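# Push the wrapped bar lengthways under the sealing arm

## Task

Push the film-covered bar across the tabletop, without lifting it off, until its long axis lies directly beneath the sealing arm and the sealing arm passes along the bar's centre line.

## Robot and tools

Robot: two arms, left_arm and right_arm. left_arm has a left hand and right_arm a right hand, each with 16 finger and thumb motors. Calibrated bases in the scene frame: left_arm at (-0.007, +0.236, 0) m, right_arm at (+0.019, -0.236, 0) m, both turned only slightly about z. A two-camera stand is fixed behind the arms.

Scene frame: origin at table-top height, halfway between the nominal bases. +z is up, +x points out over the table, and left_arm sits on the +y side. Image left and right do not match these names. All reported poses, velocities and Hand targets use this frame.

Hand point axes (right hand): +z runs along the straightened fingers toward the tips, +y points out of the palm face (the face is at y = -0.062 m), and +x crosses the palm away from the thumb. On the left hand +x points toward the thumb instead. A rigid mast near the wrist on the palm side (x +0.05 to +0.10, z -0.16 to -0.11, up to y = +0.06 m; x sign flips on the left hand) can strike objects.

execute_actions(actions, cameras). actions is a list of actions run in order; each action is 0.5 s and holds up to 15 rows, one per 1/30 s step; if fewer rows are given, the final row repeats to fill 15. Each row is one flat list of 48 numbers, each in [-1, 1], always covering both arms: left dx, dy, dz, rx, ry, rz, then 16 left hand motor numbers, left current_limit, left speed, then the same 24 for the right arm.

dx, dy, dz, rx, ry, rz are offsets, not poses: the target equals the Hand target at the start of that action plus this offset, along scene-frame axes, with rotation about the Hand target's position. Every row in an action is measured from that same start, not from the row before. Scale: 1.0 equals 0.6 m of travel or 180 degrees; rx, ry, rz form a single rotation vector. A translation longer than 1.0 is cut back along its direction. Sending the same offset again in a later action moves the hand further. Commanded orientation is clipped to 40 degrees from the measured one each step. The hand often stops short of its target; an all-zero next action asks for it again, and if it still falls short, send the remaining distance as a new offset. Tiny moves may not happen. To stop pushing against something, set the target back beyond the hand point. The elbows sag under load, so command somewhat higher than you want. Resting error of a few cm, or reported position error of a few cm, is normal and does not imply contact.

Hand numbers, per hand, in this fixed order: index_mcp, index_abd, index_pip, index_dip, middle_mcp, middle_abd, middle_pip, middle_dip, ring_mcp, ring_abd, ring_pip, ring_dip, thumb_cmc, thumb_axl, thumb_mcp, thumb_ipl. Each is an absolute goal scaled between the hinge's two stops; toward -1 the fingers bend toward the palm. Straight values: mcp +0.75, abd +0.00, pip +0.58, dip +0.70, thumb_cmc +0.71, thumb_axl +0.68, thumb_mcp +0.23, thumb_ipl +0.17. Alternatively put grasp numbers a, b, c, d (each -1 to +1) in the first four places and exactly 0 in the other twelve: a curls index and middle outer joints, b bends all three fingers at the knuckles, c brings the thumb across the palm, d curls the ring finger. All four at 0 gives the open hand. A 0 is a real goal, so to leave a hand unchanged send back its hand_goal, hand_current_limit and hand_speed. To send motors individually to 0 while the last twelve would be zero, write 0.001 in one of them.

current_limit maps -1 to 0 mA and +1 to 550 mA (never below 11 mA). speed sets goal travel at (speed + 1) / 2 of 8.5 rad/s. Starting values: current_limit +0.4, speed -0.6; both persist until changed. A motor at 495 mA or more for 5 s accumulated shuts down for 10 s.

cameras: list of names (cam_high, cam_left_wrist, cam_right_wrist), ["all"] for all, [] for none; if omitted or null, an empty actions list returns all images, otherwise none. An unknown name invalidates the call. An empty actions list is a way to look without moving.

Results: per arm end_effector_position (m) and end_effector_quat_wxyz, Hand target (the base for the next offsets), joint positions, joint velocities ("within noise" when still), joint torques (noisy, include arm weight), some step readings of position during motion, and per hand motor: hand_goal, hand_measured, hand_current_ma, hand_state (moving, goal, blocked, overload), plus hand_current_limit and hand_speed. A MOTOR HOT line means a motor is at 85 °C; at 100 °C that arm goes limp for 30 to 60 s or more. Holding loads, stretched reaches and pushing into unreachable targets heat motors.

zoom_image(camera, region): camera is cam_high, cam_left_wrist or cam_right_wrist, and must appear in the latest images; region is [x0, y0, x1, y1] in image pixels from the top-left, at most 504 wide and 504 high. Images are 672x504.

finished_scene(scene): scene is 1 and optional; this ends the scene permanently and the bar must stay in place with the robot idle.

Avoid: pushing the bar off the table, fast impacts, hard pushes on fixed or heavy objects, any contact or squeeze between the two arms or hands, motor overload and overheating. The scene keeps running while you think, holding the last command, and occasional disturbances may nudge loose objects.

Each tool is called after ">>>" by a JSON object that holds its "op" and its "data", one argument or row to a line.

## Session

>>> {"op": "execute_actions", "data": {
  "actions": []
}}

Scene clock: 0.00 s.
left_arm: end_effector_position=(+0.1693, +0.5604, +0.3760) hand_goal=(+0.754, +0.000, +0.576, +0.696, +0.754, +0.000, +0.576, +0.696, +0.754, +0.000, +0.576, +0.696, +0.714, +0.678, +0.226, +0.168) hand_measured=(+0.754, +0.000, +0.576, +0.696, +0.754, +0.000, +0.576, +0.696, +0.754, +0.000, +0.576, +0.696, +0.714, +0.678, +0.226, +0.168) hand_current_ma=(+0, +0, +0, +0, +0, +0, +0, +0, +0, +0, +0, +0, +0, +0, +0, +0) hand_state=(goal, goal, goal, goal, goal, goal, goal, goal, goal, goal, goal, goal, goal, goal, goal, goal) hand_current_limit=0.40 hand_speed=-0.60 end_effector_quat_wxyz=(+0.406, -0.190, +0.736, +0.507) | right_arm: end_effector_position=(+0.5189, -0.1447, +0.2626) hand_goal=(+0.754, +0.000, +0.576, +0.696, +0.754, +0.000, +0.576, +0.696, +0.754, +0.000, +0.576, +0.696, +0.714, +0.678, +0.226, +0.168) hand_measured=(+0.754, +0.000, +0.576, +0.696, +0.754, +0.000, +0.576, +0.696, +0.754, +0.000, +0.576, +0.696, +0.714, +0.678, +0.226, +0.168) hand_current_ma=(+0, +0, +0, +0, +0, +0, +0, +0, +0, +0, +0, +0, +0, +0, +0, +0) hand_state=(goal, goal, goal, goal, goal, goal, goal, goal, goal, goal, goal, goal, goal, goal, goal, goal) hand_current_limit=0.40 hand_speed=-0.60 end_effector_quat_wxyz=(-0.106, +0.933, +0.196, +0.283)
Joint positions: left_arm=[0.615 0.671 0.578 -0.087 -0.507 -1.016] | right_arm=[0.262 1.317 1.244 -0.9 -0.153 1.502]
Joint velocities: within noise
Joint torques (N m): no reading
Heat: left arm: hottest waist 30 °C; right arm: hottest waist 29 °C.
Hand target: left_arm +0.1701, +0.5610, +0.3991; +0.422, -0.193, +0.722, +0.513 | right_arm +0.5258, -0.1426, +0.2751; -0.107, +0.929, +0.196, +0.295

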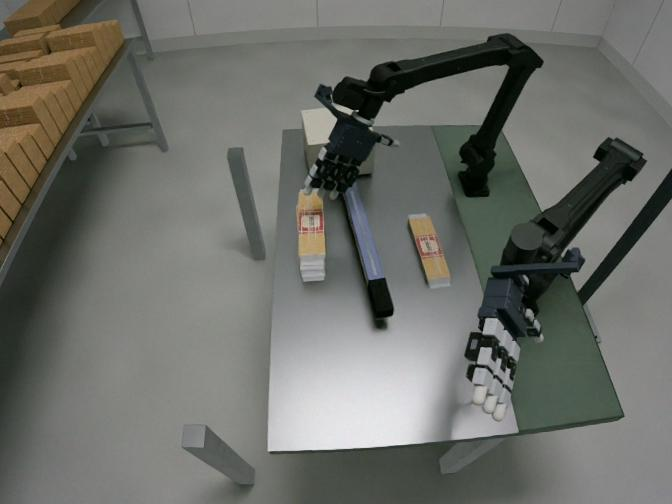

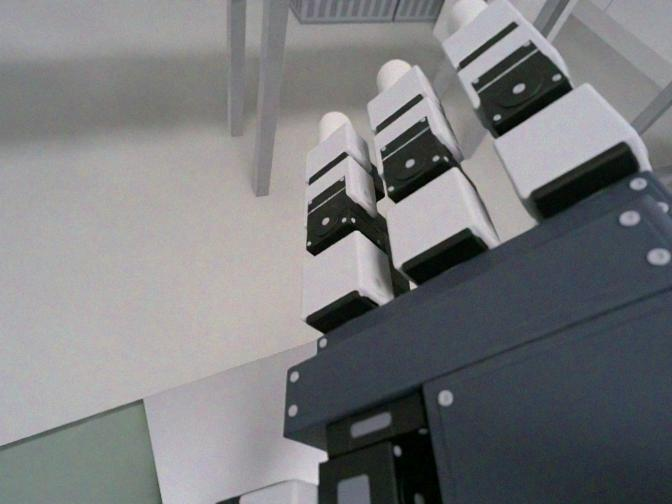

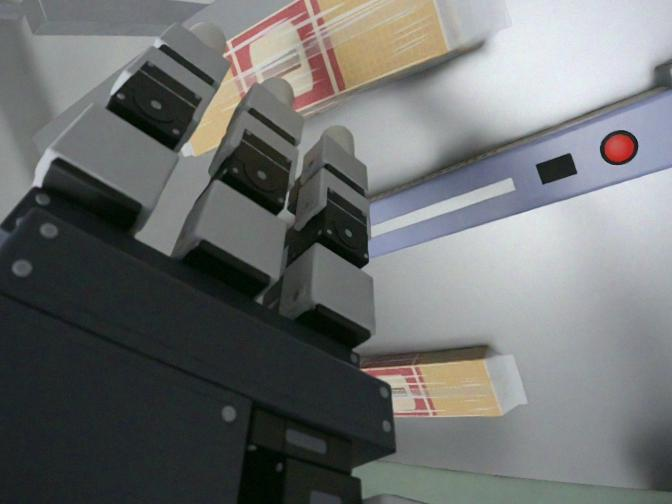

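>>> {"op": "zoom_image", "data": {
  "camera": "cam_high",
  "region": [270, 80, 470, 340]
}}

>>> {"op": "zoom_image", "data": {
  "camera": "cam_right_wrist",
  "region": [180, 0, 672, 200]
}}

>>> {"op": "zoom_image", "data": {
  "camera": "cam_right_wrist",
  "region": [280, 180, 672, 500]
}}

Scaled by 1.938.

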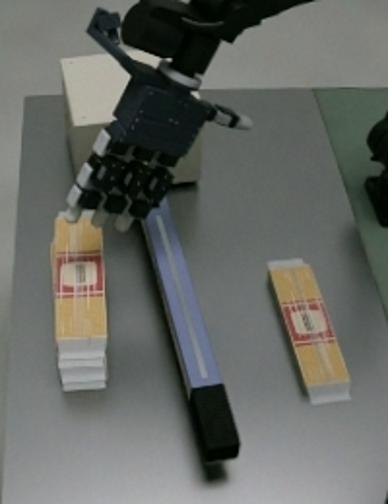

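Scaled by 1.024.

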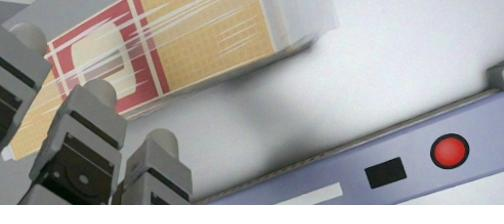

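Scaled by 1.286.

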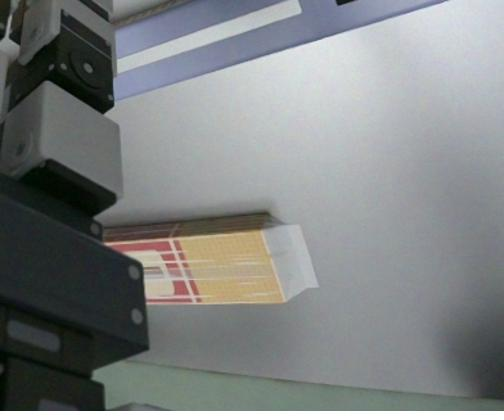

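>>> {"op": "zoom_image", "data": {
  "camera": "cam_high",
  "region": [340, 250, 420, 340]
}}

>>> {"op": "zoom_image", "data": {
  "camera": "cam_high",
  "region": [280, 170, 380, 290]
}}

>>> {"op": "zoom_image", "data": {
  "camera": "cam_high",
  "region": [390, 195, 470, 305]
}}

Scaled by 5.600.

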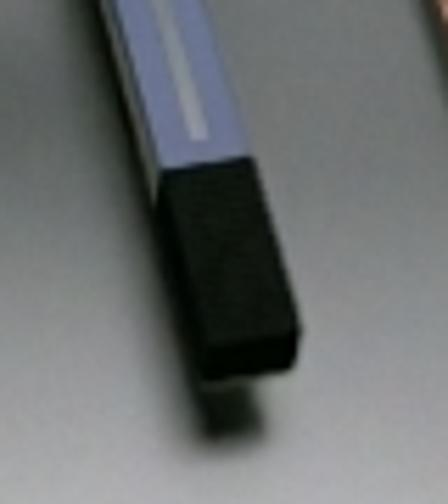

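Scaled by 4.200.

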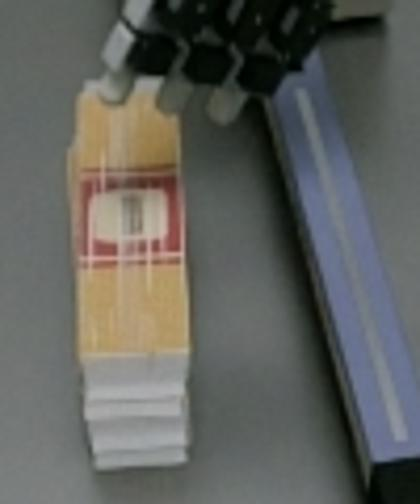

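Scaled by 4.582.

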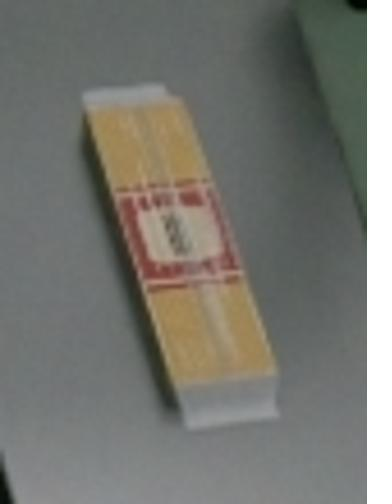

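>>> {"op": "execute_actions", "data": {
  "actions": [
    [[0.06,-0.07,-0.02,-0.018,0.027,-0.045,0,0,0,0,0,0,0,0,0,0,0,0,0,0,0,0,0.4,-0.6,0,0,0,0,0,0,0,0,0,0,0,0,0,0,0,0,0,0,0,0,0,0,0.4,-0.6]]
  ]
}}

Scene clock: 356.63 s.
left_arm: end_effector_position=(+0.2035, +0.5207, +0.3643) hand_goal=(+0.750, +0.000, +0.580, +0.700, +0.750, +0.000, +0.580, +0.700, +0.750, +0.000, +0.580, +0.700, +0.710, +0.680, +0.230, +0.170) hand_measured=(+0.756, +0.002, +0.580, +0.698, +0.756, +0.002, +0.580, +0.698, +0.756, +0.002, +0.580, +0.698, +0.716, +0.678, +0.226, +0.168) hand_current_ma=(+10, +1, -1, -3, +11, +1, -1, -3, +11, +1, -1, -3, +11, -3, -6, -3) hand_state=(goal, goal, goal, goal, goal, goal, goal, goal, goal, goal, goal, goal, goal, goal, goal, goal) hand_current_limit=0.40 hand_speed=-0.60 end_effector_quat_wxyz=(+0.402, -0.125, +0.776, +0.469) | right_arm: end_effector_position=(+0.5189, -0.1447, +0.2626) hand_goal=(+0.750, +0.000, +0.580, +0.700, +0.750, +0.000, +0.580, +0.700, +0.750, +0.000, +0.580, +0.700, +0.710, +0.680, +0.230, +0.170) hand_measured=(+0.750, +0.000, +0.578, +0.698, +0.750, +0.000, +0.578, +0.698, +0.750, +0.000, +0.578, +0.698, +0.712, +0.678, +0.224, +0.168) hand_current_ma=(+1, +0, -5, -5, +1, +0, -5, -4, +1, +0, -5, -5, +3, -4, -14, -5) hand_state=(goal, goal, goal, goal, goal, goal, goal, goal, goal, goal, goal, goal, goal, goal, goal, goal) hand_current_limit=0.40 hand_speed=-0.60 end_effector_quat_wxyz=(-0.106, +0.933, +0.196, +0.283)
Joint positions: left_arm=[0.444 0.625 0.578 -0.234 -0.542 -1.016] | right_arm=[0.262 1.317 1.244 -0.9 -0.153 1.502]
Joint torques (N m): left_arm=[-0.73 -0.44 11.99 1.66 -0.28 -0.02] | right_arm=[0.91 -8.64 13.75 1.72 0.11 0.04]
Heat: left arm: hottest elbow 49 °C; right arm: hottest elbow 50 °C.
Hand target: left_arm +0.2060, +0.5189, +0.3872; +0.421, -0.132, +0.765, +0.470 | right_arm +0.5258, -0.1426, +0.2751; -0.107, +0.929, +0.196, +0.295
Off the commanded pose: left_arm 0.023 m, 3 deg | right_arm 0.014 m, 2 deg.
Step readings (end_effector_position of left_arm | right_arm):
0: (+0.1693, +0.5604, +0.3760) | (+0.5189, -0.1447, +0.2626)
1: (+0.1694, +0.5603, +0.3760) | (+0.5189, -0.1447, +0.2626)
2: (+0.1710, +0.5591, +0.3749) | (+0.5189, -0.1447, +0.2626)
4: (+0.1781, +0.5513, +0.3713) | (+0.5189, -0.1447, +0.2626)
8: (+0.1990, +0.5297, +0.3684) | (+0.5189, -0.1447, +0.2626)
15: (+0.2033, +0.5213, +0.3650) | (+0.5189, -0.1447, +0.2626)

>>> {"op": "execute_actions", "data": {
  "actions": [
    [[0.061,-0.072,-0.02,-0.0186,0.0271,-0.0457,0,0,0,0,0,0,0,0,0,0,0,0,0,0,0,0,0.4,-0.6,0,0,0,0,0,0,0,0,0,0,0,0,0,0,0,0,0,0,0,0,0,0,0.4,-0.6]],
    [[0.061,-0.072,-0.02,-0.0186,0.0271,-0.0457,0,0,0,0,0,0,0,0,0,0,0,0,0,0,0,0,0.4,-0.6,0,0,0,0,0,0,0,0,0,0,0,0,0,0,0,0,0,0,0,0,0,0,0.4,-0.6]],
    [[0.061,-0.072,-0.02,-0.0186,0.0271,-0.0457,0,0,0,0,0,0,0,0,0,0,0,0,0,0,0,0,0.4,-0.6,0,0,0,0,0,0,0,0,0,0,0,0,0,0,0,0,0,0,0,0,0,0,0.4,-0.6]],
    [[-0.006,-0.114,-0.028,0.0036,0.0435,-0.0607,0,0,0,0,0,0,0,0,0,0,0,0,0,0,0,0,0.4,-0.6,0,0,0,0,0,0,0,0,0,0,0,0,0,0,0,0,0,0,0,0,0,0,0.4,-0.6]],
    [[-0.006,-0.114,-0.028,0.0036,0.0435,-0.0607,0,0,0,0,0,0,0,0,0,0,0,0,0,0,0,0,0.4,-0.6,0,0,0,0,0,0,0,0,0,0,0,0,0,0,0,0,0,0,0,0,0,0,0.4,-0.6]],
    [[-0.006,-0.114,-0.028,0.0036,0.0435,-0.0607,0,0,0,0,0,0,0,0,0,0,0,0,0,0,0,0,0.4,-0.6,0,0,0,0,0,0,0,0,0,0,0,0,0,0,0,0,0,0,0,0,0,0,0.4,-0.6]]
  ],
  "cameras": ["cam_high"]
}}

Scene clock: 378.20 s.
left_arm: end_effector_position=(+0.2962, +0.1946, +0.2674) hand_goal=(+0.750, +0.000, +0.580, +0.700, +0.750, +0.000, +0.580, +0.700, +0.750, +0.000, +0.580, +0.700, +0.710, +0.680, +0.230, +0.170) hand_measured=(+0.754, +0.002, +0.580, +0.698, +0.754, +0.002, +0.580, +0.698, +0.754, +0.002, +0.580, +0.698, +0.716, +0.678, +0.226, +0.168) hand_current_ma=(+7, +1, +0, -3, +7, +1, +0, -3, +7, +1, +0, -3, +11, -3, -6, -3) hand_state=(goal, goal, goal, goal, goal, goal, goal, goal, goal, goal, goal, goal, goal, goal, goal, goal) hand_current_limit=0.40 hand_speed=-0.60 end_effector_quat_wxyz=(+0.258, +0.378, +0.867, +0.195) | right_arm: end_effector_position=(+0.5189, -0.1447, +0.2626) hand_goal=(+0.750, +0.000, +0.580, +0.700, +0.750, +0.000, +0.580, +0.700, +0.750, +0.000, +0.580, +0.700, +0.710, +0.680, +0.230, +0.170) hand_measured=(+0.750, +0.000, +0.578, +0.698, +0.750, +0.000, +0.578, +0.698, +0.750, +0.000, +0.578, +0.698, +0.712, +0.678, +0.224, +0.168) hand_current_ma=(+1, +0, -5, -5, +1, +0, -5, -4, +1, +0, -5, -5, +3, -4, -14, -5) hand_state=(goal, goal, goal, goal, goal, goal, goal, goal, goal, goal, goal, goal, goal, goal, goal, goal) hand_current_limit=0.40 hand_speed=-0.60 end_effector_quat_wxyz=(-0.106, +0.933, +0.196, +0.283)
Joint positions: left_arm=[-0.708 0.786 0.751 -1.1 -0.511 -1.322] | right_arm=[0.262 1.317 1.244 -0.9 -0.153 1.502]
Joint torques (N m): left_arm=[-0.91 -0.5 13.44 0.72 -0.72 -0.07] | right_arm=[1.03 -8.76 13.74 1.58 0.12 0.04]
Heat: left arm: hottest elbow 50 °C; right arm: hottest elbow 50 °C.
Hand target: left_arm +0.3050, +0.1842, +0.3006; +0.288, +0.365, +0.866, +0.186 | right_arm +0.5258, -0.1426, +0.2751; -0.107, +0.929, +0.196, +0.295
Off the commanded pose: left_arm 0.036 m, 4 deg | right_arm 0.014 m, 2 deg.
Step readings (end_effector_position of left_arm | right_arm):
0: (+0.2035, +0.5207, +0.3642) | (+0.5189, -0.1447, +0.2626)
1: (+0.2036, +0.5205, +0.3640) | (+0.5189, -0.1447, +0.2626)
2: (+0.2048, +0.5189, +0.3623) | (+0.5189, -0.1447, +0.2626)
4: (+0.2134, +0.5090, +0.3562) | (+0.5189, -0.1447, +0.2626)
8: (+0.2358, +0.4850, +0.3456) | (+0.5189, -0.1447, +0.2626)
15: (+0.2379, +0.4775, +0.3399) | (+0.5189, -0.1447, +0.2626)
16: (+0.2379, +0.4771, +0.3393) | (+0.5189, -0.1447, +0.2626)
17: (+0.2388, +0.4753, +0.3380) | (+0.5189, -0.1447, +0.2626)
19: (+0.2461, +0.4649, +0.3332) | (+0.5189, -0.1447, +0.2626)
23: (+0.2658, +0.4397, +0.3240) | (+0.5189, -0.1447, +0.2626)
30: (+0.2704, +0.4339, +0.3223) | (+0.5189, -0.1447, +0.2626)
31: (+0.2704, +0.4336, +0.3223) | (+0.5189, -0.1447, +0.2626)
32: (+0.2714, +0.4318, +0.3221) | (+0.5189, -0.1447, +0.2626)
34: (+0.2796, +0.4213, +0.3201) | (+0.5189, -0.1447, +0.2626)
38: (+0.3010, +0.3957, +0.3153) | (+0.5189, -0.1447, +0.2626)
45: (+0.3058, +0.3908, +0.3106) | (+0.5189, -0.1447, +0.2626)
46: (+0.3056, +0.3906, +0.3104) | (+0.5189, -0.1447, +0.2626)
47: (+0.3054, +0.3884, +0.3095) | (+0.5189, -0.1447, +0.2626)
49: (+0.3064, +0.3743, +0.3053) | (+0.5189, -0.1447, +0.2626)
53: (+0.3098, +0.3389, +0.2990) | (+0.5189, -0.1447, +0.2626)
60: (+0.3053, +0.3269, +0.2944) | (+0.5189, -0.1447, +0.2626)
61: (+0.3048, +0.3263, +0.2941) | (+0.5189, -0.1447, +0.2626)
62: (+0.3041, +0.3238, +0.2932) | (+0.5189, -0.1447, +0.2626)
64: (+0.3039, +0.3082, +0.2897) | (+0.5189, -0.1447, +0.2626)
68: (+0.3034, +0.2724, +0.2828) | (+0.5189, -0.1447, +0.2626)
75: (+0.3015, +0.2603, +0.2825) | (+0.5189, -0.1447, +0.2626)
76: (+0.3011, +0.2598, +0.2824) | (+0.5189, -0.1447, +0.2626)
77: (+0.3006, +0.2572, +0.2818) | (+0.5189, -0.1447, +0.2626)
79: (+0.2996, +0.2407, +0.2778) | (+0.5189, -0.1447, +0.2626)
83: (+0.2984, +0.2039, +0.2696) | (+0.5189, -0.1447, +0.2626)
90: (+0.2971, +0.1944, +0.2661) | (+0.5189, -0.1447, +0.2626)
Images, in order (width x height): cam_high 672x504.

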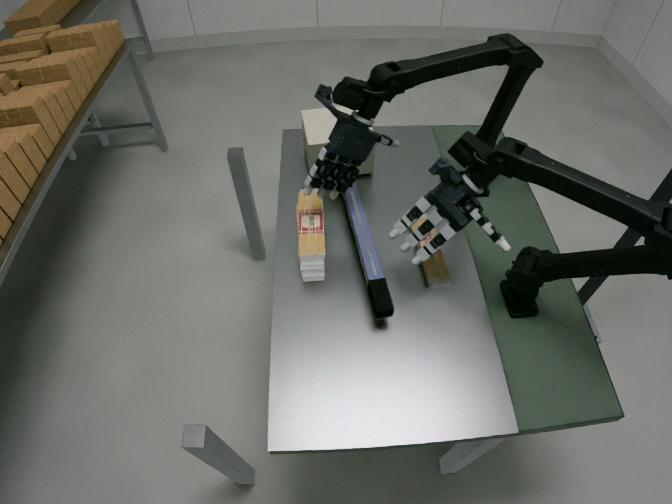

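>>> {"op": "execute_actions", "data": {
  "actions": [
    [[-0.075,-0.0606,-0.0167,0.0302,0.0315,-0.0607,0,0,0,0,0,0,0,0,0,0,0,0,0,0,0,0,0.4,-0.6,0,0,0,0,0,0,0,0,0,0,0,0,0,0,0,0,0,0,0,0,0,0,0.4,-0.6]],
    [[-0.075,-0.0606,-0.0167,0.0302,0.0315,-0.0607,0,0,0,0,0,0,0,0,0,0,0,0,0,0,0,0,0.4,-0.6,0,0,0,0,0,0,0,0,0,0,0,0,0,0,0,0,0,0,0,0,0,0,0.4,-0.6]],
    [[-0.075,-0.0606,-0.0167,0.0302,0.0315,-0.0607,0,0,0,0,0,0,0,0,0,0,0,0,0,0,0,0,0.4,-0.6,0,0,0,0,0,0,0,0,0,0,0,0,0,0,0,0,0,0,0,0,0,0,0.4,-0.6]],
    [[0,0,0,0,0,0,0,0,0,0,0,0,0,0,0,0,0,0,0,0,0,0,0.4,-0.6,0,0,0,0,0,0,0,0,0,0,0,0,0,0,0,0,0,0,0,0,0,0,0.4,-0.6]]
  ],
  "cameras": ["all"]
}}

Scene clock: 391.60 s.
left_arm: end_effector_position=(+0.1703, +0.0894, +0.2459) hand_goal=(+0.750, +0.000, +0.580, +0.700, +0.750, +0.000, +0.580, +0.700, +0.750, +0.000, +0.580, +0.700, +0.710, +0.680, +0.230, +0.170) hand_measured=(+0.754, +0.002, +0.580, +0.698, +0.754, +0.002, +0.580, +0.698, +0.752, +0.002, +0.580, +0.698, +0.716, +0.678, +0.226, +0.168) hand_current_ma=(+5, +1, +0, -3, +5, +1, +0, -3, +4, +1, +0, -3, +11, -3, -6, -3) hand_state=(goal, goal, goal, goal, goal, goal, goal, goal, goal, goal, goal, goal, goal, goal, goal, goal) hand_current_limit=0.40 hand_speed=-0.60 end_effector_quat_wxyz=(+0.124, +0.658, +0.721, +0.178) | right_arm: end_effector_position=(+0.5189, -0.1447, +0.2626) hand_goal=(+0.750, +0.000, +0.580, +0.700, +0.750, +0.000, +0.580, +0.700, +0.750, +0.000, +0.580, +0.700, +0.710, +0.680, +0.230, +0.170) hand_measured=(+0.750, +0.000, +0.578, +0.698, +0.750, +0.000, +0.578, +0.698, +0.750, +0.000, +0.578, +0.698, +0.712, +0.678, +0.224, +0.168) hand_current_ma=(+1, +0, -5, -5, +1, +0, -5, -4, +1, +0, -5, -5, +3, -4, -14, -5) hand_state=(goal, goal, goal, goal, goal, goal, goal, goal, goal, goal, goal, goal, goal, goal, goal, goal) hand_current_limit=0.40 hand_speed=-0.60 end_effector_quat_wxyz=(-0.106, +0.933, +0.196, +0.283)
Joint positions: left_arm=[-1.426 0.823 0.786 -1.562 -0.436 -1.505] | right_arm=[0.262 1.317 1.244 -0.9 -0.153 1.502]
Joint torques (N m): left_arm=[-0.91 0.26 12.26 -0.23 -0.57 -0.11] | right_arm=[1.03 -8.82 13.74 1.66 0.1 0.04]
Heat: left arm: hottest elbow 50 °C; right arm: hottest elbow 50 °C.
Hand target: left_arm +0.1701, +0.0751, +0.2707; +0.146, +0.652, +0.726, +0.161 | right_arm +0.5258, -0.1426, +0.2751; -0.107, +0.929, +0.196, +0.295
Off the commanded pose: left_arm 0.029 m, 3 deg | right_arm 0.014 m, 2 deg.
Step readings (end_effector_position of left_arm | right_arm):
0: (+0.2962, +0.1946, +0.2674) | (+0.5189, -0.1447, +0.2626)
1: (+0.2960, +0.1945, +0.2673) | (+0.5189, -0.1447, +0.2626)
2: (+0.2943, +0.1936, +0.2670) | (+0.5189, -0.1447, +0.2626)
4: (+0.2860, +0.1844, +0.2651) | (+0.5189, -0.1447, +0.2626)
8: (+0.2692, +0.1625, +0.2645) | (+0.5189, -0.1447, +0.2626)
15: (+0.2585, +0.1568, +0.2633) | (+0.5189, -0.1447, +0.2626)
16: (+0.2576, +0.1567, +0.2631) | (+0.5189, -0.1447, +0.2626)
17: (+0.2554, +0.1559, +0.2626) | (+0.5189, -0.1447, +0.2626)
19: (+0.2458, +0.1473, +0.2593) | (+0.5189, -0.1447, +0.2626)
23: (+0.2265, +0.1274, +0.2546) | (+0.5189, -0.1447, +0.2626)
30: (+0.2146, +0.1234, +0.2518) | (+0.5189, -0.1447, +0.2626)
31: (+0.2138, +0.1233, +0.2516) | (+0.5189, -0.1447, +0.2626)
32: (+0.2117, +0.1223, +0.2509) | (+0.5189, -0.1447, +0.2626)
34: (+0.2013, +0.1137, +0.2479) | (+0.5189, -0.1447, +0.2626)
38: (+0.1814, +0.0944, +0.2435) | (+0.5189, -0.1447, +0.2626)
45: (+0.1726, +0.0878, +0.2447) | (+0.5189, -0.1447, +0.2626)
46: (+0.1722, +0.0879, +0.2451) | (+0.5189, -0.1447, +0.2626)
47: (+0.1718, +0.0880, +0.2454) | (+0.5189, -0.1447, +0.2626)
49: (+0.1713, +0.0883, +0.2456) | (+0.5189, -0.1447, +0.2626)
53: (+0.1707, +0.0888, +0.2459) | (+0.5189, -0.1447, +0.2626)
60: (+0.1704, +0.0893, +0.2460) | (+0.5189, -0.1447, +0.2626)
camera_calibration:
cam_left_wrist: T_world_to_cam=[[-0.543977, -0.789803, -0.283374, 0.200236], [-0.794776, 0.376663, 0.475874, -0.0588397], [-0.269111, 0.484083, -0.832612, 0.330629], [0, 0, 0, 1]] pos_world=[0.151135, 0.0202576, 0.360028]

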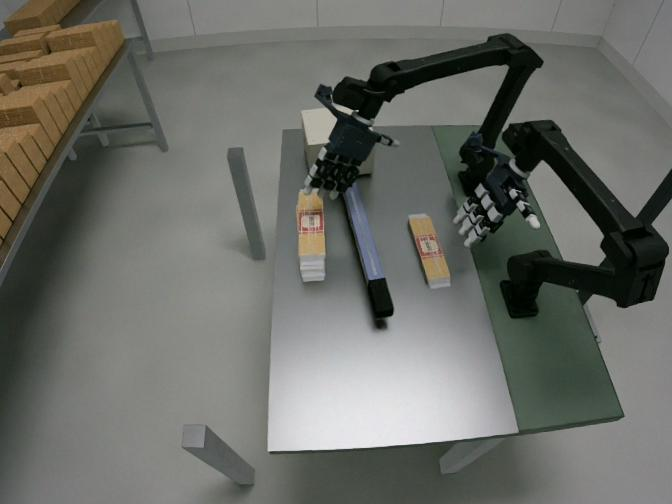

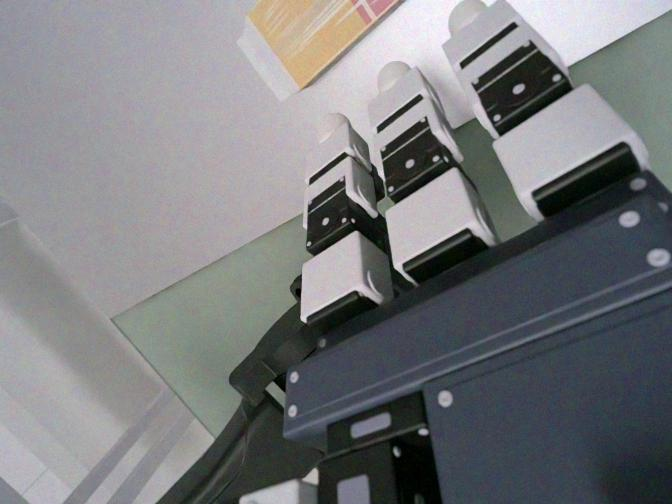

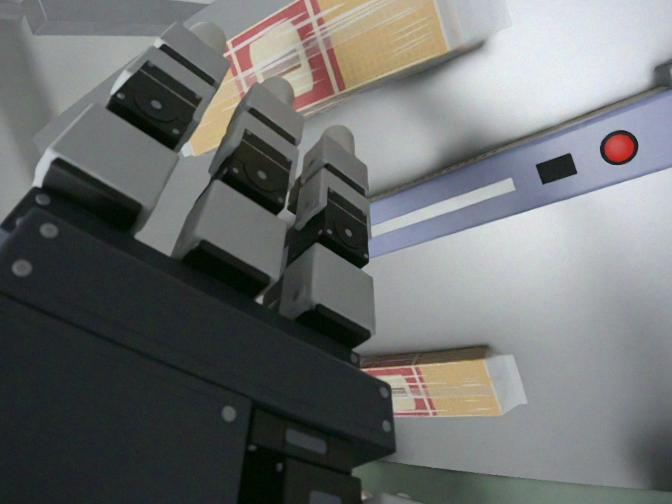

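>>> {"op": "execute_actions", "data": {
  "actions": [
    [[0,-0.012,-0.06,0,0,0,0,0,0,0,0,0,0,0,0,0,0,0,0,0,0,0,0.4,-0.6,0,0,0,0,0,0,0,0,0,0,0,0,0,0,0,0,0,0,0,0,0,0,0.4,-0.6]],
    [[0,-0.012,-0.06,0,0,0,0,0,0,0,0,0,0,0,0,0,0,0,0,0,0,0,0.4,-0.6,0,0,0,0,0,0,0,0,0,0,0,0,0,0,0,0,0,0,0,0,0,0,0.4,-0.6]]
  ],
  "cameras": ["all"]
}}

>>> {"op": "zoom_image", "data": {
  "camera": "cam_high",
  "region": [390, 170, 520, 300]
}}

Scene clock: 406.90 s.
left_arm: end_effector_position=(+0.1712, +0.0627, +0.2003) hand_goal=(+0.750, +0.000, +0.580, +0.700, +0.750, +0.000, +0.580, +0.700, +0.750, +0.000, +0.580, +0.700, +0.710, +0.680, +0.230, +0.170) hand_measured=(+0.754, +0.002, +0.580, +0.698, +0.754, +0.002, +0.580, +0.698, +0.752, +0.002, +0.580, +0.698, +0.716, +0.678, +0.226, +0.168) hand_current_ma=(+5, +1, +0, -3, +5, +1, +0, -3, +4, +1, +0, -3, +11, -3, -6, -3) hand_state=(goal, goal, goal, goal, goal, goal, goal, goal, goal, goal, goal, goal, goal, goal, goal, goal) hand_current_limit=0.40 hand_speed=-0.60 end_effector_quat_wxyz=(+0.142, +0.655, +0.724, +0.163) | right_arm: end_effector_position=(+0.5189, -0.1447, +0.2626) hand_goal=(+0.750, +0.000, +0.580, +0.700, +0.750, +0.000, +0.580, +0.700, +0.750, +0.000, +0.580, +0.700, +0.710, +0.680, +0.230, +0.170) hand_measured=(+0.750, +0.000, +0.578, +0.698, +0.750, +0.000, +0.578, +0.698, +0.750, +0.000, +0.578, +0.698, +0.712, +0.678, +0.224, +0.168) hand_current_ma=(+1, +0, -5, -5, +1, +0, -5, -4, +1, +0, -5, -5, +3, -4, -14, -5) hand_state=(goal, goal, goal, goal, goal, goal, goal, goal, goal, goal, goal, goal, goal, goal, goal, goal) hand_current_limit=0.40 hand_speed=-0.60 end_effector_quat_wxyz=(-0.106, +0.933, +0.196, +0.283)
Joint positions: left_arm=[-1.442 0.896 0.703 -1.365 -0.436 -1.521] | right_arm=[0.262 1.317 1.244 -0.9 -0.153 1.502]
Joint torques (N m): left_arm=[-0.62 -0.85 7.21 0.64 -0.6 -0.08] | right_arm=[0.79 -8.94 13.83 1.65 0.11 0.05]
Heat: left arm: hottest elbow 50 °C; right arm: hottest elbow 50 °C.
Hand target: left_arm +0.1701, +0.0608, +0.1986; +0.146, +0.652, +0.726, +0.161 | right_arm +0.5258, -0.1426, +0.2751; -0.107, +0.929, +0.196, +0.295
Off the commanded pose: left_arm 0.003 m, 1 deg | right_arm 0.014 m, 2 deg.
Step readings (end_effector_position of left_arm | right_arm):
0: (+0.1703, +0.0894, +0.2459) | (+0.5189, -0.1447, +0.2626)
1: (+0.1703, +0.0895, +0.2459) | (+0.5189, -0.1447, +0.2626)
2: (+0.1702, +0.0889, +0.2458) | (+0.5189, -0.1447, +0.2626)
4: (+0.1705, +0.0838, +0.2445) | (+0.5189, -0.1447, +0.2626)
8: (+0.1710, +0.0732, +0.2408) | (+0.5189, -0.1447, +0.2626)
15: (+0.1715, +0.0690, +0.2393) | (+0.5189, -0.1447, +0.2626)
16: (+0.1715, +0.0689, +0.2389) | (+0.5189, -0.1447, +0.2626)
17: (+0.1715, +0.0681, +0.2372) | (+0.5189, -0.1447, +0.2626)
19: (+0.1713, +0.0664, +0.2281) | (+0.5189, -0.1447, +0.2626)
23: (+0.1705, +0.0671, +0.2075) | (+0.5189, -0.1447, +0.2626)
30: (+0.1711, +0.0634, +0.2003) | (+0.5189, -0.1447, +0.2626)
camera_calibration:
cam_left_wrist: T_world_to_cam=[[-0.542833, -0.802066, -0.249045, 0.160369], [-0.797892, 0.399976, 0.450985, -0.0222665], [-0.262107, 0.44352, -0.857082, 0.31194], [0, 0, 0, 1]] pos_world=[0.151049, -0.000819137, 0.31734]

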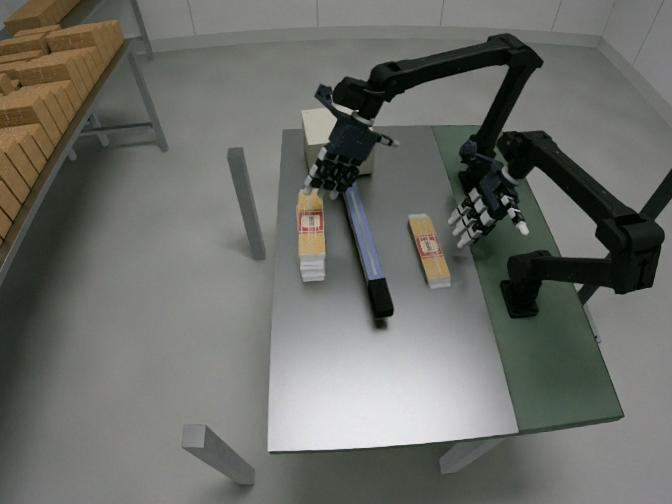

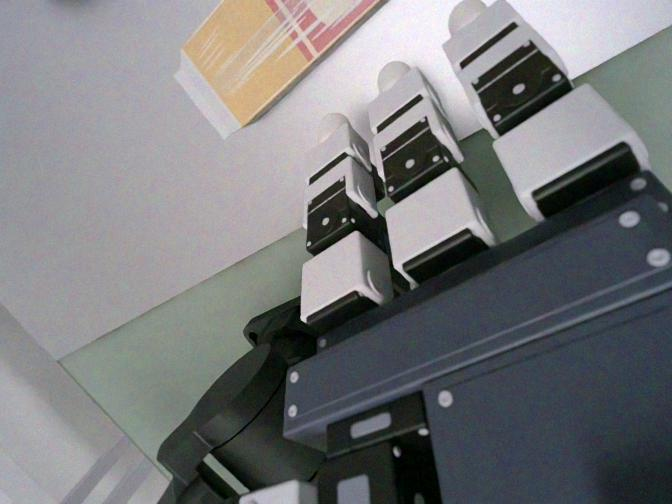

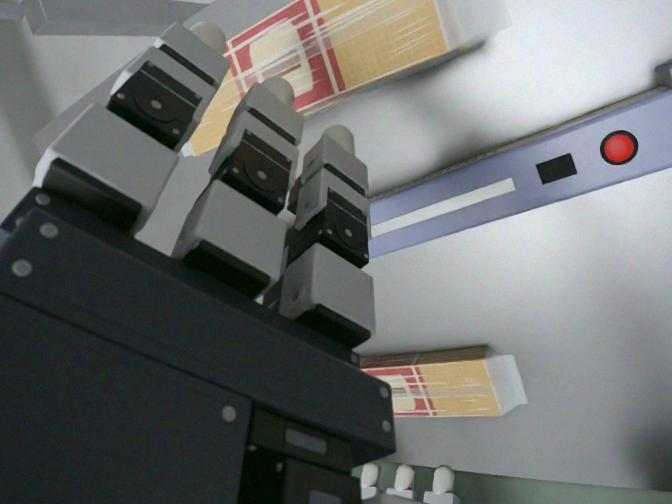

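Scaled by 3.877.

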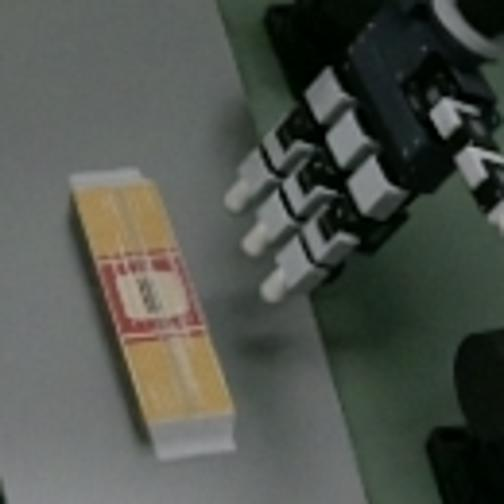

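>>> {"op": "execute_actions", "data": {
  "actions": [
    [[0,0,-0.05,0,0,0,0,0,0,0,0,0,0,0,0,0,0,0,0,0,0,0,0.4,-0.6,0,0,0,0,0,0,0,0,0,0,0,0,0,0,0,0,0,0,0,0,0,0,0.4,-0.6]],
    [[0,0,-0.025,0,0,0,0,0,0,0,0,0,0,0,0,0,0,0,0,0,0,0,0.4,-0.6,0,0,0,0,0,0,0,0,0,0,0,0,0,0,0,0,0,0,0,0,0,0,0.4,-0.6]]
  ],
  "cameras": ["all"]
}}

>>> {"op": "zoom_image", "data": {
  "camera": "cam_high",
  "region": [390, 190, 490, 290]
}}

>>> {"op": "zoom_image", "data": {
  "camera": "cam_right_wrist",
  "region": [340, 330, 540, 504]
}}

Scene clock: 428.97 s.
left_arm: end_effector_position=(+0.1713, +0.0617, +0.1565) hand_goal=(+0.750, +0.000, +0.580, +0.700, +0.750, +0.000, +0.580, +0.700, +0.750, +0.000, +0.580, +0.700, +0.710, +0.680, +0.230, +0.170) hand_measured=(+0.754, +0.002, +0.580, +0.698, +0.754, +0.002, +0.580, +0.698, +0.752, +0.002, +0.580, +0.698, +0.716, +0.678, +0.226, +0.168) hand_current_ma=(+5, +1, +0, -3, +5, +1, +0, -3, +4, +1, +0, -3, +11, -3, -6, -3) hand_state=(goal, goal, goal, goal, goal, goal, goal, goal, goal, goal, goal, goal, goal, goal, goal, goal) hand_current_limit=0.40 hand_speed=-0.60 end_effector_quat_wxyz=(+0.144, +0.654, +0.725, +0.162) | right_arm: end_effector_position=(+0.5189, -0.1447, +0.2626) hand_goal=(+0.750, +0.000, +0.580, +0.700, +0.750, +0.000, +0.580, +0.700, +0.750, +0.000, +0.580, +0.700, +0.710, +0.680, +0.230, +0.170) hand_measured=(+0.750, +0.000, +0.578, +0.698, +0.750, +0.000, +0.578, +0.698, +0.750, +0.000, +0.578, +0.698, +0.712, +0.678, +0.224, +0.168) hand_current_ma=(+1, +0, -5, -5, +1, +0, -5, -4, +1, +0, -5, -5, +3, -4, -14, -5) hand_state=(goal, goal, goal, goal, goal, goal, goal, goal, goal, goal, goal, goal, goal, goal, goal, goal) hand_current_limit=0.40 hand_speed=-0.60 end_effector_quat_wxyz=(-0.106, +0.933, +0.196, +0.283)
Joint positions: left_arm=[-1.442 0.936 0.606 -1.222 -0.436 -1.522] | right_arm=[0.262 1.317 1.244 -0.9 -0.153 1.502]
Joint torques (N m): left_arm=[-0.67 -0.85 6.75 0.62 -0.6 -0.07] | right_arm=[0.85 -8.82 13.78 1.68 0.11 0.06]
Heat: left arm: hottest elbow 48 °C; right arm: hottest elbow 50 °C.
Hand target: left_arm +0.1701, +0.0607, +0.1537; +0.146, +0.652, +0.726, +0.161 | right_arm +0.5258, -0.1426, +0.2751; -0.107, +0.929, +0.196, +0.295
Off the commanded pose: left_arm 0.003 m, 0 deg | right_arm 0.014 m, 2 deg.
Step readings (end_effector_position of left_arm | right_arm):
0: (+0.1712, +0.0627, +0.2003) | (+0.5189, -0.1447, +0.2626)
1: (+0.1712, +0.0627, +0.2003) | (+0.5189, -0.1447, +0.2626)
2: (+0.1713, +0.0620, +0.1991) | (+0.5189, -0.1447, +0.2626)
4: (+0.1714, +0.0609, +0.1930) | (+0.5189, -0.1447, +0.2626)
8: (+0.1709, +0.0644, +0.1768) | (+0.5189, -0.1447, +0.2626)
15: (+0.1711, +0.0629, +0.1708) | (+0.5189, -0.1447, +0.2626)
16: (+0.1712, +0.0627, +0.1708) | (+0.5189, -0.1447, +0.2626)
17: (+0.1713, +0.0621, +0.1703) | (+0.5189, -0.1447, +0.2626)
19: (+0.1714, +0.0610, +0.1676) | (+0.5189, -0.1447, +0.2626)
23: (+0.1712, +0.0623, +0.1596) | (+0.5189, -0.1447, +0.2626)
30: (+0.1713, +0.0619, +0.1565) | (+0.5189, -0.1447, +0.2626)
camera_calibration:
cam_left_wrist: T_world_to_cam=[[-0.541896, -0.803741, -0.245663, 0.14811], [-0.79857, 0.401292, 0.44861, -0.00160767], [-0.261984, 0.439279, -0.859301, 0.275486], [0, 0, 0, 1]] pos_world=[0.151149, -0.00132808, 0.273831]

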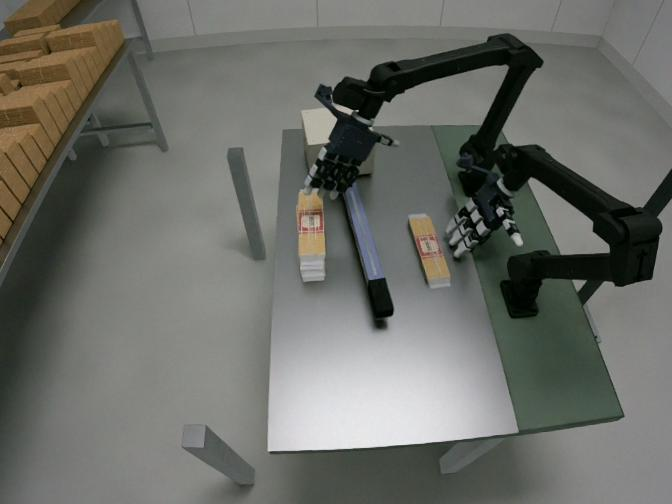

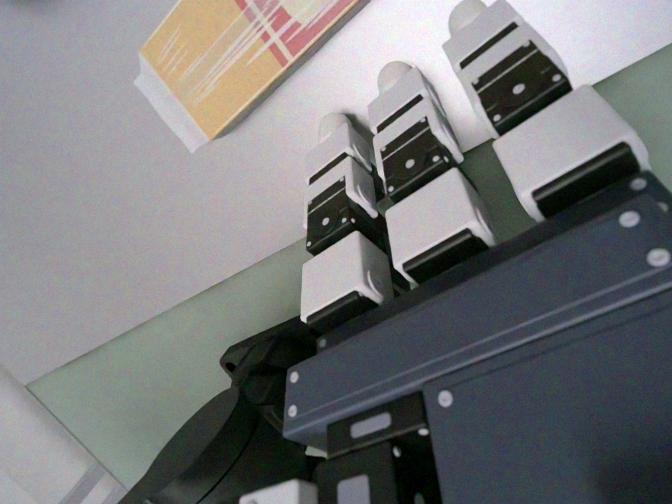

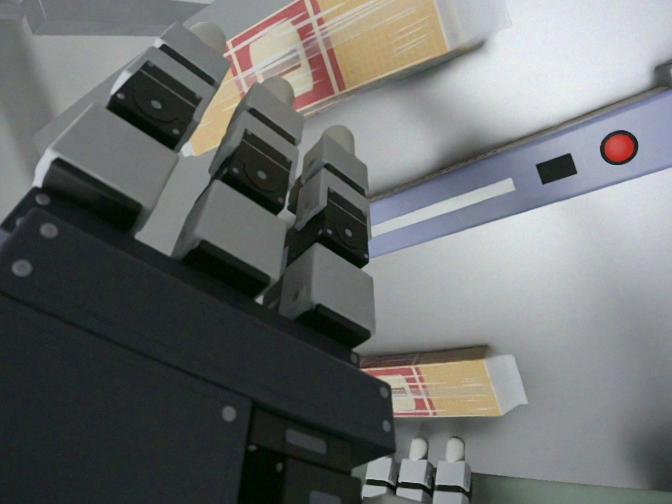

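Scaled by 5.040.

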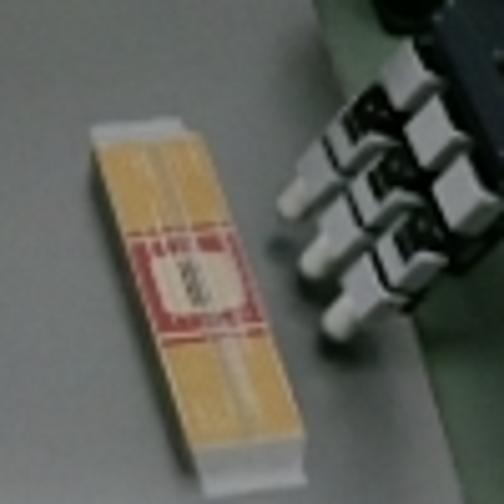

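Scaled by 2.520.

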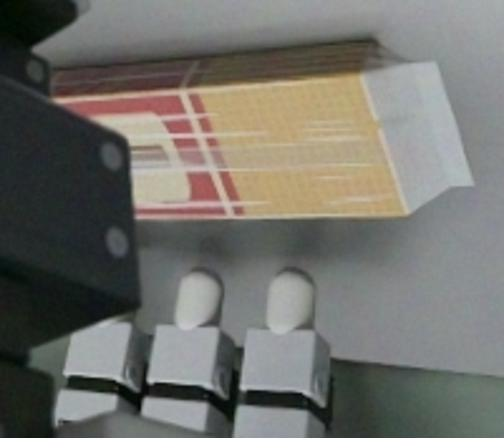

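>>> {"op": "execute_actions", "data": {
  "actions": [
    [[0.04,0,-0.015,0,0,0,0,0,0,0,0,0,0,0,0,0,0,0,0,0,0,0,0.4,-0.6,0,0,0,0,0,0,0,0,0,0,0,0,0,0,0,0,0,0,0,0,0,0,0.4,-0.6]],
    [[0.025,0,0,0,0,0.004,0,0,0,0,0,0,0,0,0,0,0,0,0,0,0,0,0.4,-0.6,0,0,0,0,0,0,0,0,0,0,0,0,0,0,0,0,0,0,0,0,0,0,0.4,-0.6]]
  ],
  "cameras": ["cam_high","cam_right_wrist"]
}}

>>> {"op": "zoom_image", "data": {
  "camera": "cam_high",
  "region": [390, 190, 490, 290]
}}

>>> {"op": "zoom_image", "data": {
  "camera": "cam_right_wrist",
  "region": [340, 330, 540, 504]
}}

Scene clock: 468.07 s.
left_arm: end_effector_position=(+0.2059, +0.0629, +0.1453) hand_goal=(+0.750, +0.000, +0.580, +0.700, +0.750, +0.000, +0.580, +0.700, +0.750, +0.000, +0.580, +0.700, +0.710, +0.680, +0.230, +0.170) hand_measured=(+0.754, +0.002, +0.580, +0.698, +0.754, +0.002, +0.580, +0.698, +0.758, +0.002, +0.582, +0.700, +0.716, +0.678, +0.226, +0.168) hand_current_ma=(+5, +1, +0, -3, +5, +1, +0, -3, +14, +1, +2, +0, +11, -3, -6, -3) hand_state=(goal, goal, goal, goal, goal, goal, goal, goal, goal, goal, goal, goal, goal, goal, goal, goal) hand_current_limit=0.40 hand_speed=-0.60 end_effector_quat_wxyz=(+0.144, +0.646, +0.731, +0.162) | right_arm: end_effector_position=(+0.5189, -0.1447, +0.2626) hand_goal=(+0.750, +0.000, +0.580, +0.700, +0.750, +0.000, +0.580, +0.700, +0.750, +0.000, +0.580, +0.700, +0.710, +0.680, +0.230, +0.170) hand_measured=(+0.750, +0.000, +0.578, +0.698, +0.750, +0.000, +0.578, +0.698, +0.750, +0.000, +0.578, +0.698, +0.712, +0.678, +0.224, +0.168) hand_current_ma=(+1, +0, -5, -5, +1, +0, -5, -4, +1, +0, -5, -5, +3, -4, -14, -5) hand_state=(goal, goal, goal, goal, goal, goal, goal, goal, goal, goal, goal, goal, goal, goal, goal, goal) hand_current_limit=0.40 hand_speed=-0.60 end_effector_quat_wxyz=(-0.106, +0.933, +0.196, +0.283)
Joint positions: left_arm=[-1.287 0.965 0.589 -1.11 -0.43 -1.374] | right_arm=[0.262 1.317 1.244 -0.9 -0.153 1.502]
Joint torques (N m): left_arm=[0.79 -1.14 7.23 0.84 -0.52 0.24] | right_arm=[1.14 -8.82 13.68 1.61 0.11 0.03]
Heat: left arm: hottest elbow 42 °C; right arm: hottest elbow 51 °C.
Hand target: left_arm +0.2090, +0.0607, +0.1446; +0.145, +0.648, +0.730, +0.162 | right_arm +0.5258, -0.1426, +0.2751; -0.107, +0.929, +0.196, +0.295
Off the commanded pose: left_arm 0.004 m, 0 deg | right_arm 0.014 m, 2 deg.
Step readings (end_effector_position of left_arm | right_arm):
0: (+0.1713, +0.0616, +0.1565) | (+0.5189, -0.1447, +0.2626)
1: (+0.1713, +0.0616, +0.1565) | (+0.5189, -0.1447, +0.2626)
2: (+0.1719, +0.0612, +0.1560) | (+0.5189, -0.1447, +0.2626)
4: (+0.1754, +0.0604, +0.1542) | (+0.5189, -0.1447, +0.2626)
8: (+0.1860, +0.0640, +0.1506) | (+0.5189, -0.1447, +0.2626)
15: (+0.1909, +0.0619, +0.1483) | (+0.5189, -0.1447, +0.2626)
16: (+0.1912, +0.0616, +0.1483) | (+0.5189, -0.1447, +0.2626)
17: (+0.1919, +0.0613, +0.1480) | (+0.5189, -0.1447, +0.2626)
19: (+0.1955, +0.0618, +0.1476) | (+0.5189, -0.1447, +0.2626)
23: (+0.2031, +0.0649, +0.1461) | (+0.5189, -0.1447, +0.2626)
30: (+0.2055, +0.0635, +0.1453) | (+0.5189, -0.1447, +0.2626)
Images, in order (width x height): cam_high 672x504, cam_right_wrist 672x504.

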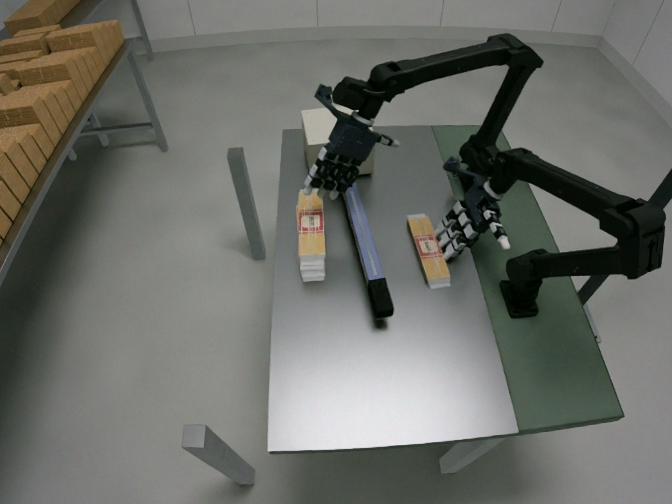

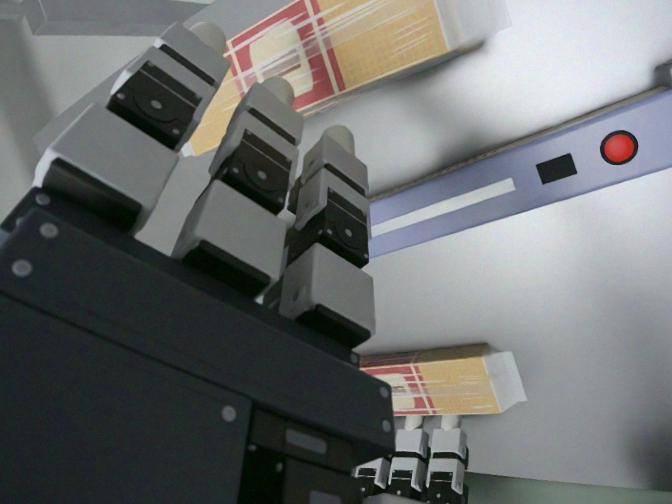

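Scaled by 5.040.

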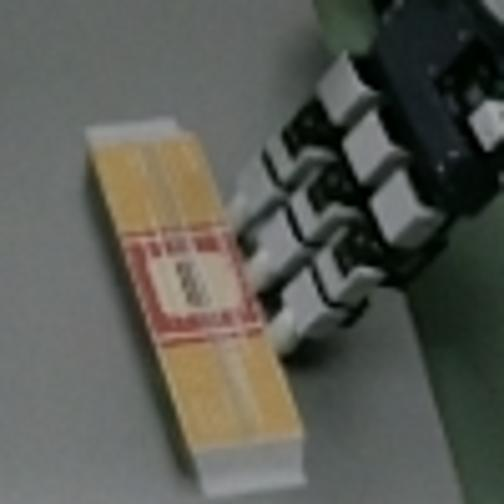

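Scaled by 2.520.

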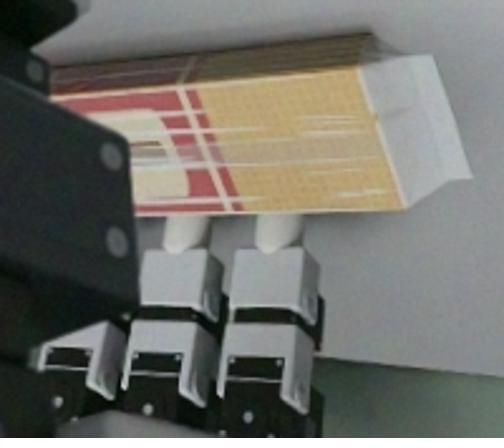

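>>> {"op": "execute_actions", "data": {
  "actions": [
    [[0.05,0,0,0,0,0.003,0,0,0,0,0,0,0,0,0,0,0,0,0,0,0,0,0.4,-0.6,0,0,0,0,0,0,0,0,0,0,0,0,0,0,0,0,0,0,0,0,0,0,0.4,-0.6]],
    [[0.05,0,0,0,0,0.003,0,0,0,0,0,0,0,0,0,0,0,0,0,0,0,0,0.4,-0.6,0,0,0,0,0,0,0,0,0,0,0,0,0,0,0,0,0,0,0,0,0,0,0.4,-0.6]],
    [[0.05,0,0,0,0,0,0,0,0,0,0,0,0,0,0,0,0,0,0,0,0,0,0.4,-0.6,0,0,0,0,0,0,0,0,0,0,0,0,0,0,0,0,0,0,0,0,0,0,0.4,-0.6]]
  ],
  "cameras": ["cam_high","cam_right_wrist"]
}}

>>> {"op": "zoom_image", "data": {
  "camera": "cam_high",
  "region": [330, 180, 480, 330]
}}

>>> {"op": "zoom_image", "data": {
  "camera": "cam_right_wrist",
  "region": [340, 180, 640, 480]
}}

Scene clock: 484.13 s.
left_arm: end_effector_position=(+0.2881, +0.0649, +0.1535) hand_goal=(+0.750, +0.000, +0.580, +0.700, +0.750, +0.000, +0.580, +0.700, +0.750, +0.000, +0.580, +0.700, +0.710, +0.680, +0.230, +0.170) hand_measured=(+0.996, +0.038, +0.798, +0.776, +0.766, +0.000, +0.588, +0.706, +0.756, +0.002, +0.584, +0.704, +0.716, +0.678, +0.226, +0.168) hand_current_ma=(+385, +84, +384, +244, +37, +0, +12, +8, +12, +3, +5, +4, +11, -3, -6, -3) hand_state=(blocked, blocked, blocked, blocked, goal, goal, goal, goal, goal, goal, goal, goal, goal, goal, goal, goal) hand_current_limit=0.40 hand_speed=-0.60 end_effector_quat_wxyz=(+0.140, +0.650, +0.729, +0.165) | right_arm: end_effector_position=(+0.5189, -0.1447, +0.2626) hand_goal=(+0.750, +0.000, +0.580, +0.700, +0.750, +0.000, +0.580, +0.700, +0.750, +0.000, +0.580, +0.700, +0.710, +0.680, +0.230, +0.170) hand_measured=(+0.750, +0.000, +0.578, +0.698, +0.750, +0.000, +0.578, +0.698, +0.750, +0.000, +0.578, +0.698, +0.712, +0.678, +0.224, +0.168) hand_current_ma=(+1, +0, -5, -5, +1, +0, -5, -4, +1, +0, -5, -5, +3, -4, -14, -5) hand_state=(goal, goal, goal, goal, goal, goal, goal, goal, goal, goal, goal, goal, goal, goal, goal, goal) hand_current_limit=0.40 hand_speed=-0.60 end_effector_quat_wxyz=(-0.106, +0.933, +0.196, +0.283)
Joint positions: left_arm=[-0.977 1.044 0.654 -0.971 -0.387 -1.032] | right_arm=[0.262 1.317 1.244 -0.9 -0.153 1.502]
Joint torques (N m): left_arm=[1.73 0.44 7.57 2.62 -0.32 0.05] | right_arm=[0.62 -8.53 13.76 1.68 0.15 0.03]
Heat: left arm: hottest elbow 41 °C; right arm: hottest elbow 51 °C.
Hand target: left_arm +0.2990, +0.0606, +0.1446; +0.143, +0.641, +0.736, +0.163 | right_arm +0.5258, -0.1426, +0.2751; -0.107, +0.929, +0.196, +0.295
Off the commanded pose: left_arm 0.015 m, 1 deg | right_arm 0.014 m, 2 deg.
Step readings (end_effector_position of left_arm | right_arm):
0: (+0.2059, +0.0628, +0.1454) | (+0.5189, -0.1447, +0.2626)
1: (+0.2060, +0.0627, +0.1454) | (+0.5189, -0.1447, +0.2626)
2: (+0.2070, +0.0625, +0.1450) | (+0.5189, -0.1447, +0.2626)
4: (+0.2120, +0.0638, +0.1439) | (+0.5189, -0.1447, +0.2626)
8: (+0.2231, +0.0672, +0.1462) | (+0.5189, -0.1447, +0.2626)
15: (+0.2287, +0.0668, +0.1470) | (+0.5189, -0.1447, +0.2626)
16: (+0.2289, +0.0665, +0.1471) | (+0.5189, -0.1447, +0.2626)
17: (+0.2299, +0.0662, +0.1471) | (+0.5189, -0.1447, +0.2626)
19: (+0.2354, +0.0663, +0.1484) | (+0.5189, -0.1447, +0.2626)
23: (+0.2494, +0.0689, +0.1520) | (+0.5189, -0.1447, +0.2626)
30: (+0.2570, +0.0660, +0.1534) | (+0.5189, -0.1447, +0.2626)
31: (+0.2574, +0.0656, +0.1535) | (+0.5189, -0.1447, +0.2626)
32: (+0.2586, +0.0653, +0.1534) | (+0.5189, -0.1447, +0.2626)
34: (+0.2648, +0.0660, +0.1535) | (+0.5189, -0.1447, +0.2626)
38: (+0.2792, +0.0692, +0.1548) | (+0.5189, -0.1447, +0.2626)
45: (+0.2865, +0.0664, +0.1539) | (+0.5189, -0.1447, +0.2626)
Images, in order (width x height): cam_high 672x504, cam_right_wrist 672x504.

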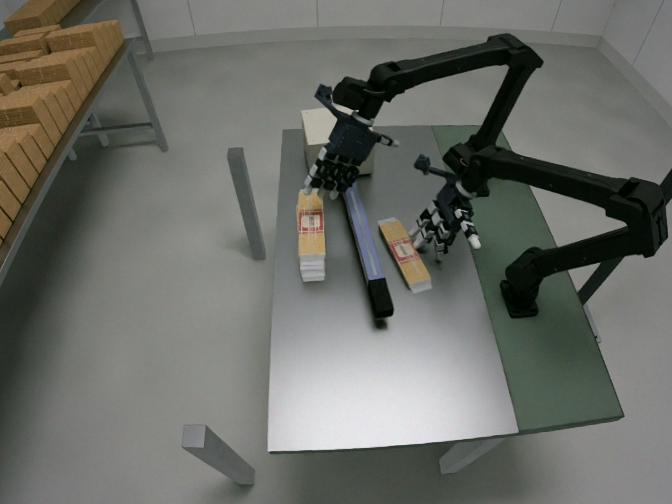

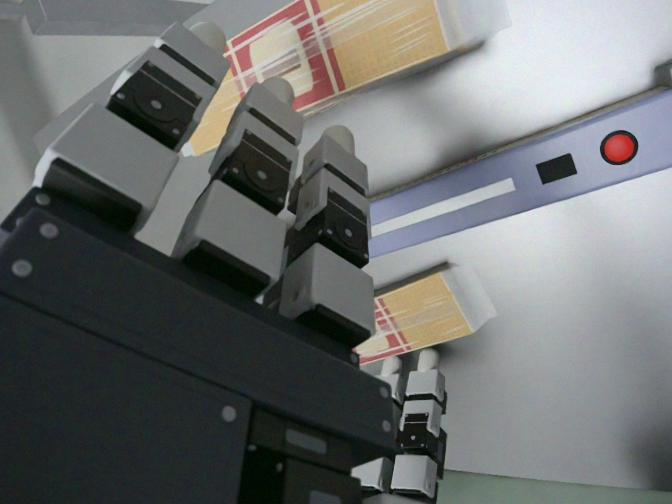

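Scaled by 3.360.

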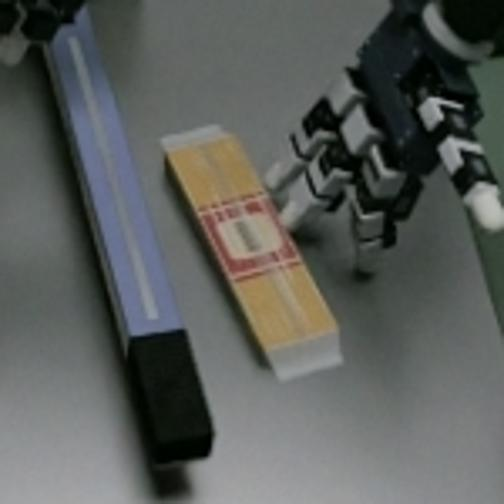

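Scaled by 1.680.

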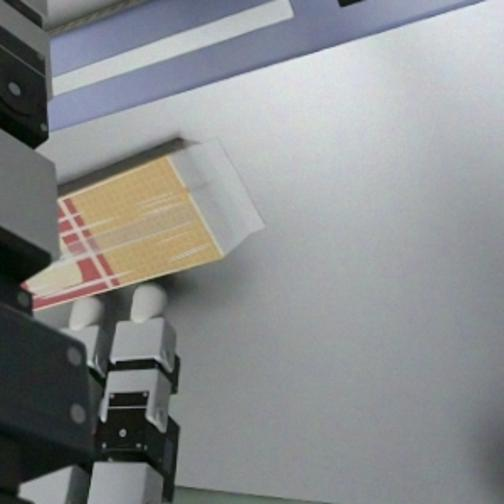

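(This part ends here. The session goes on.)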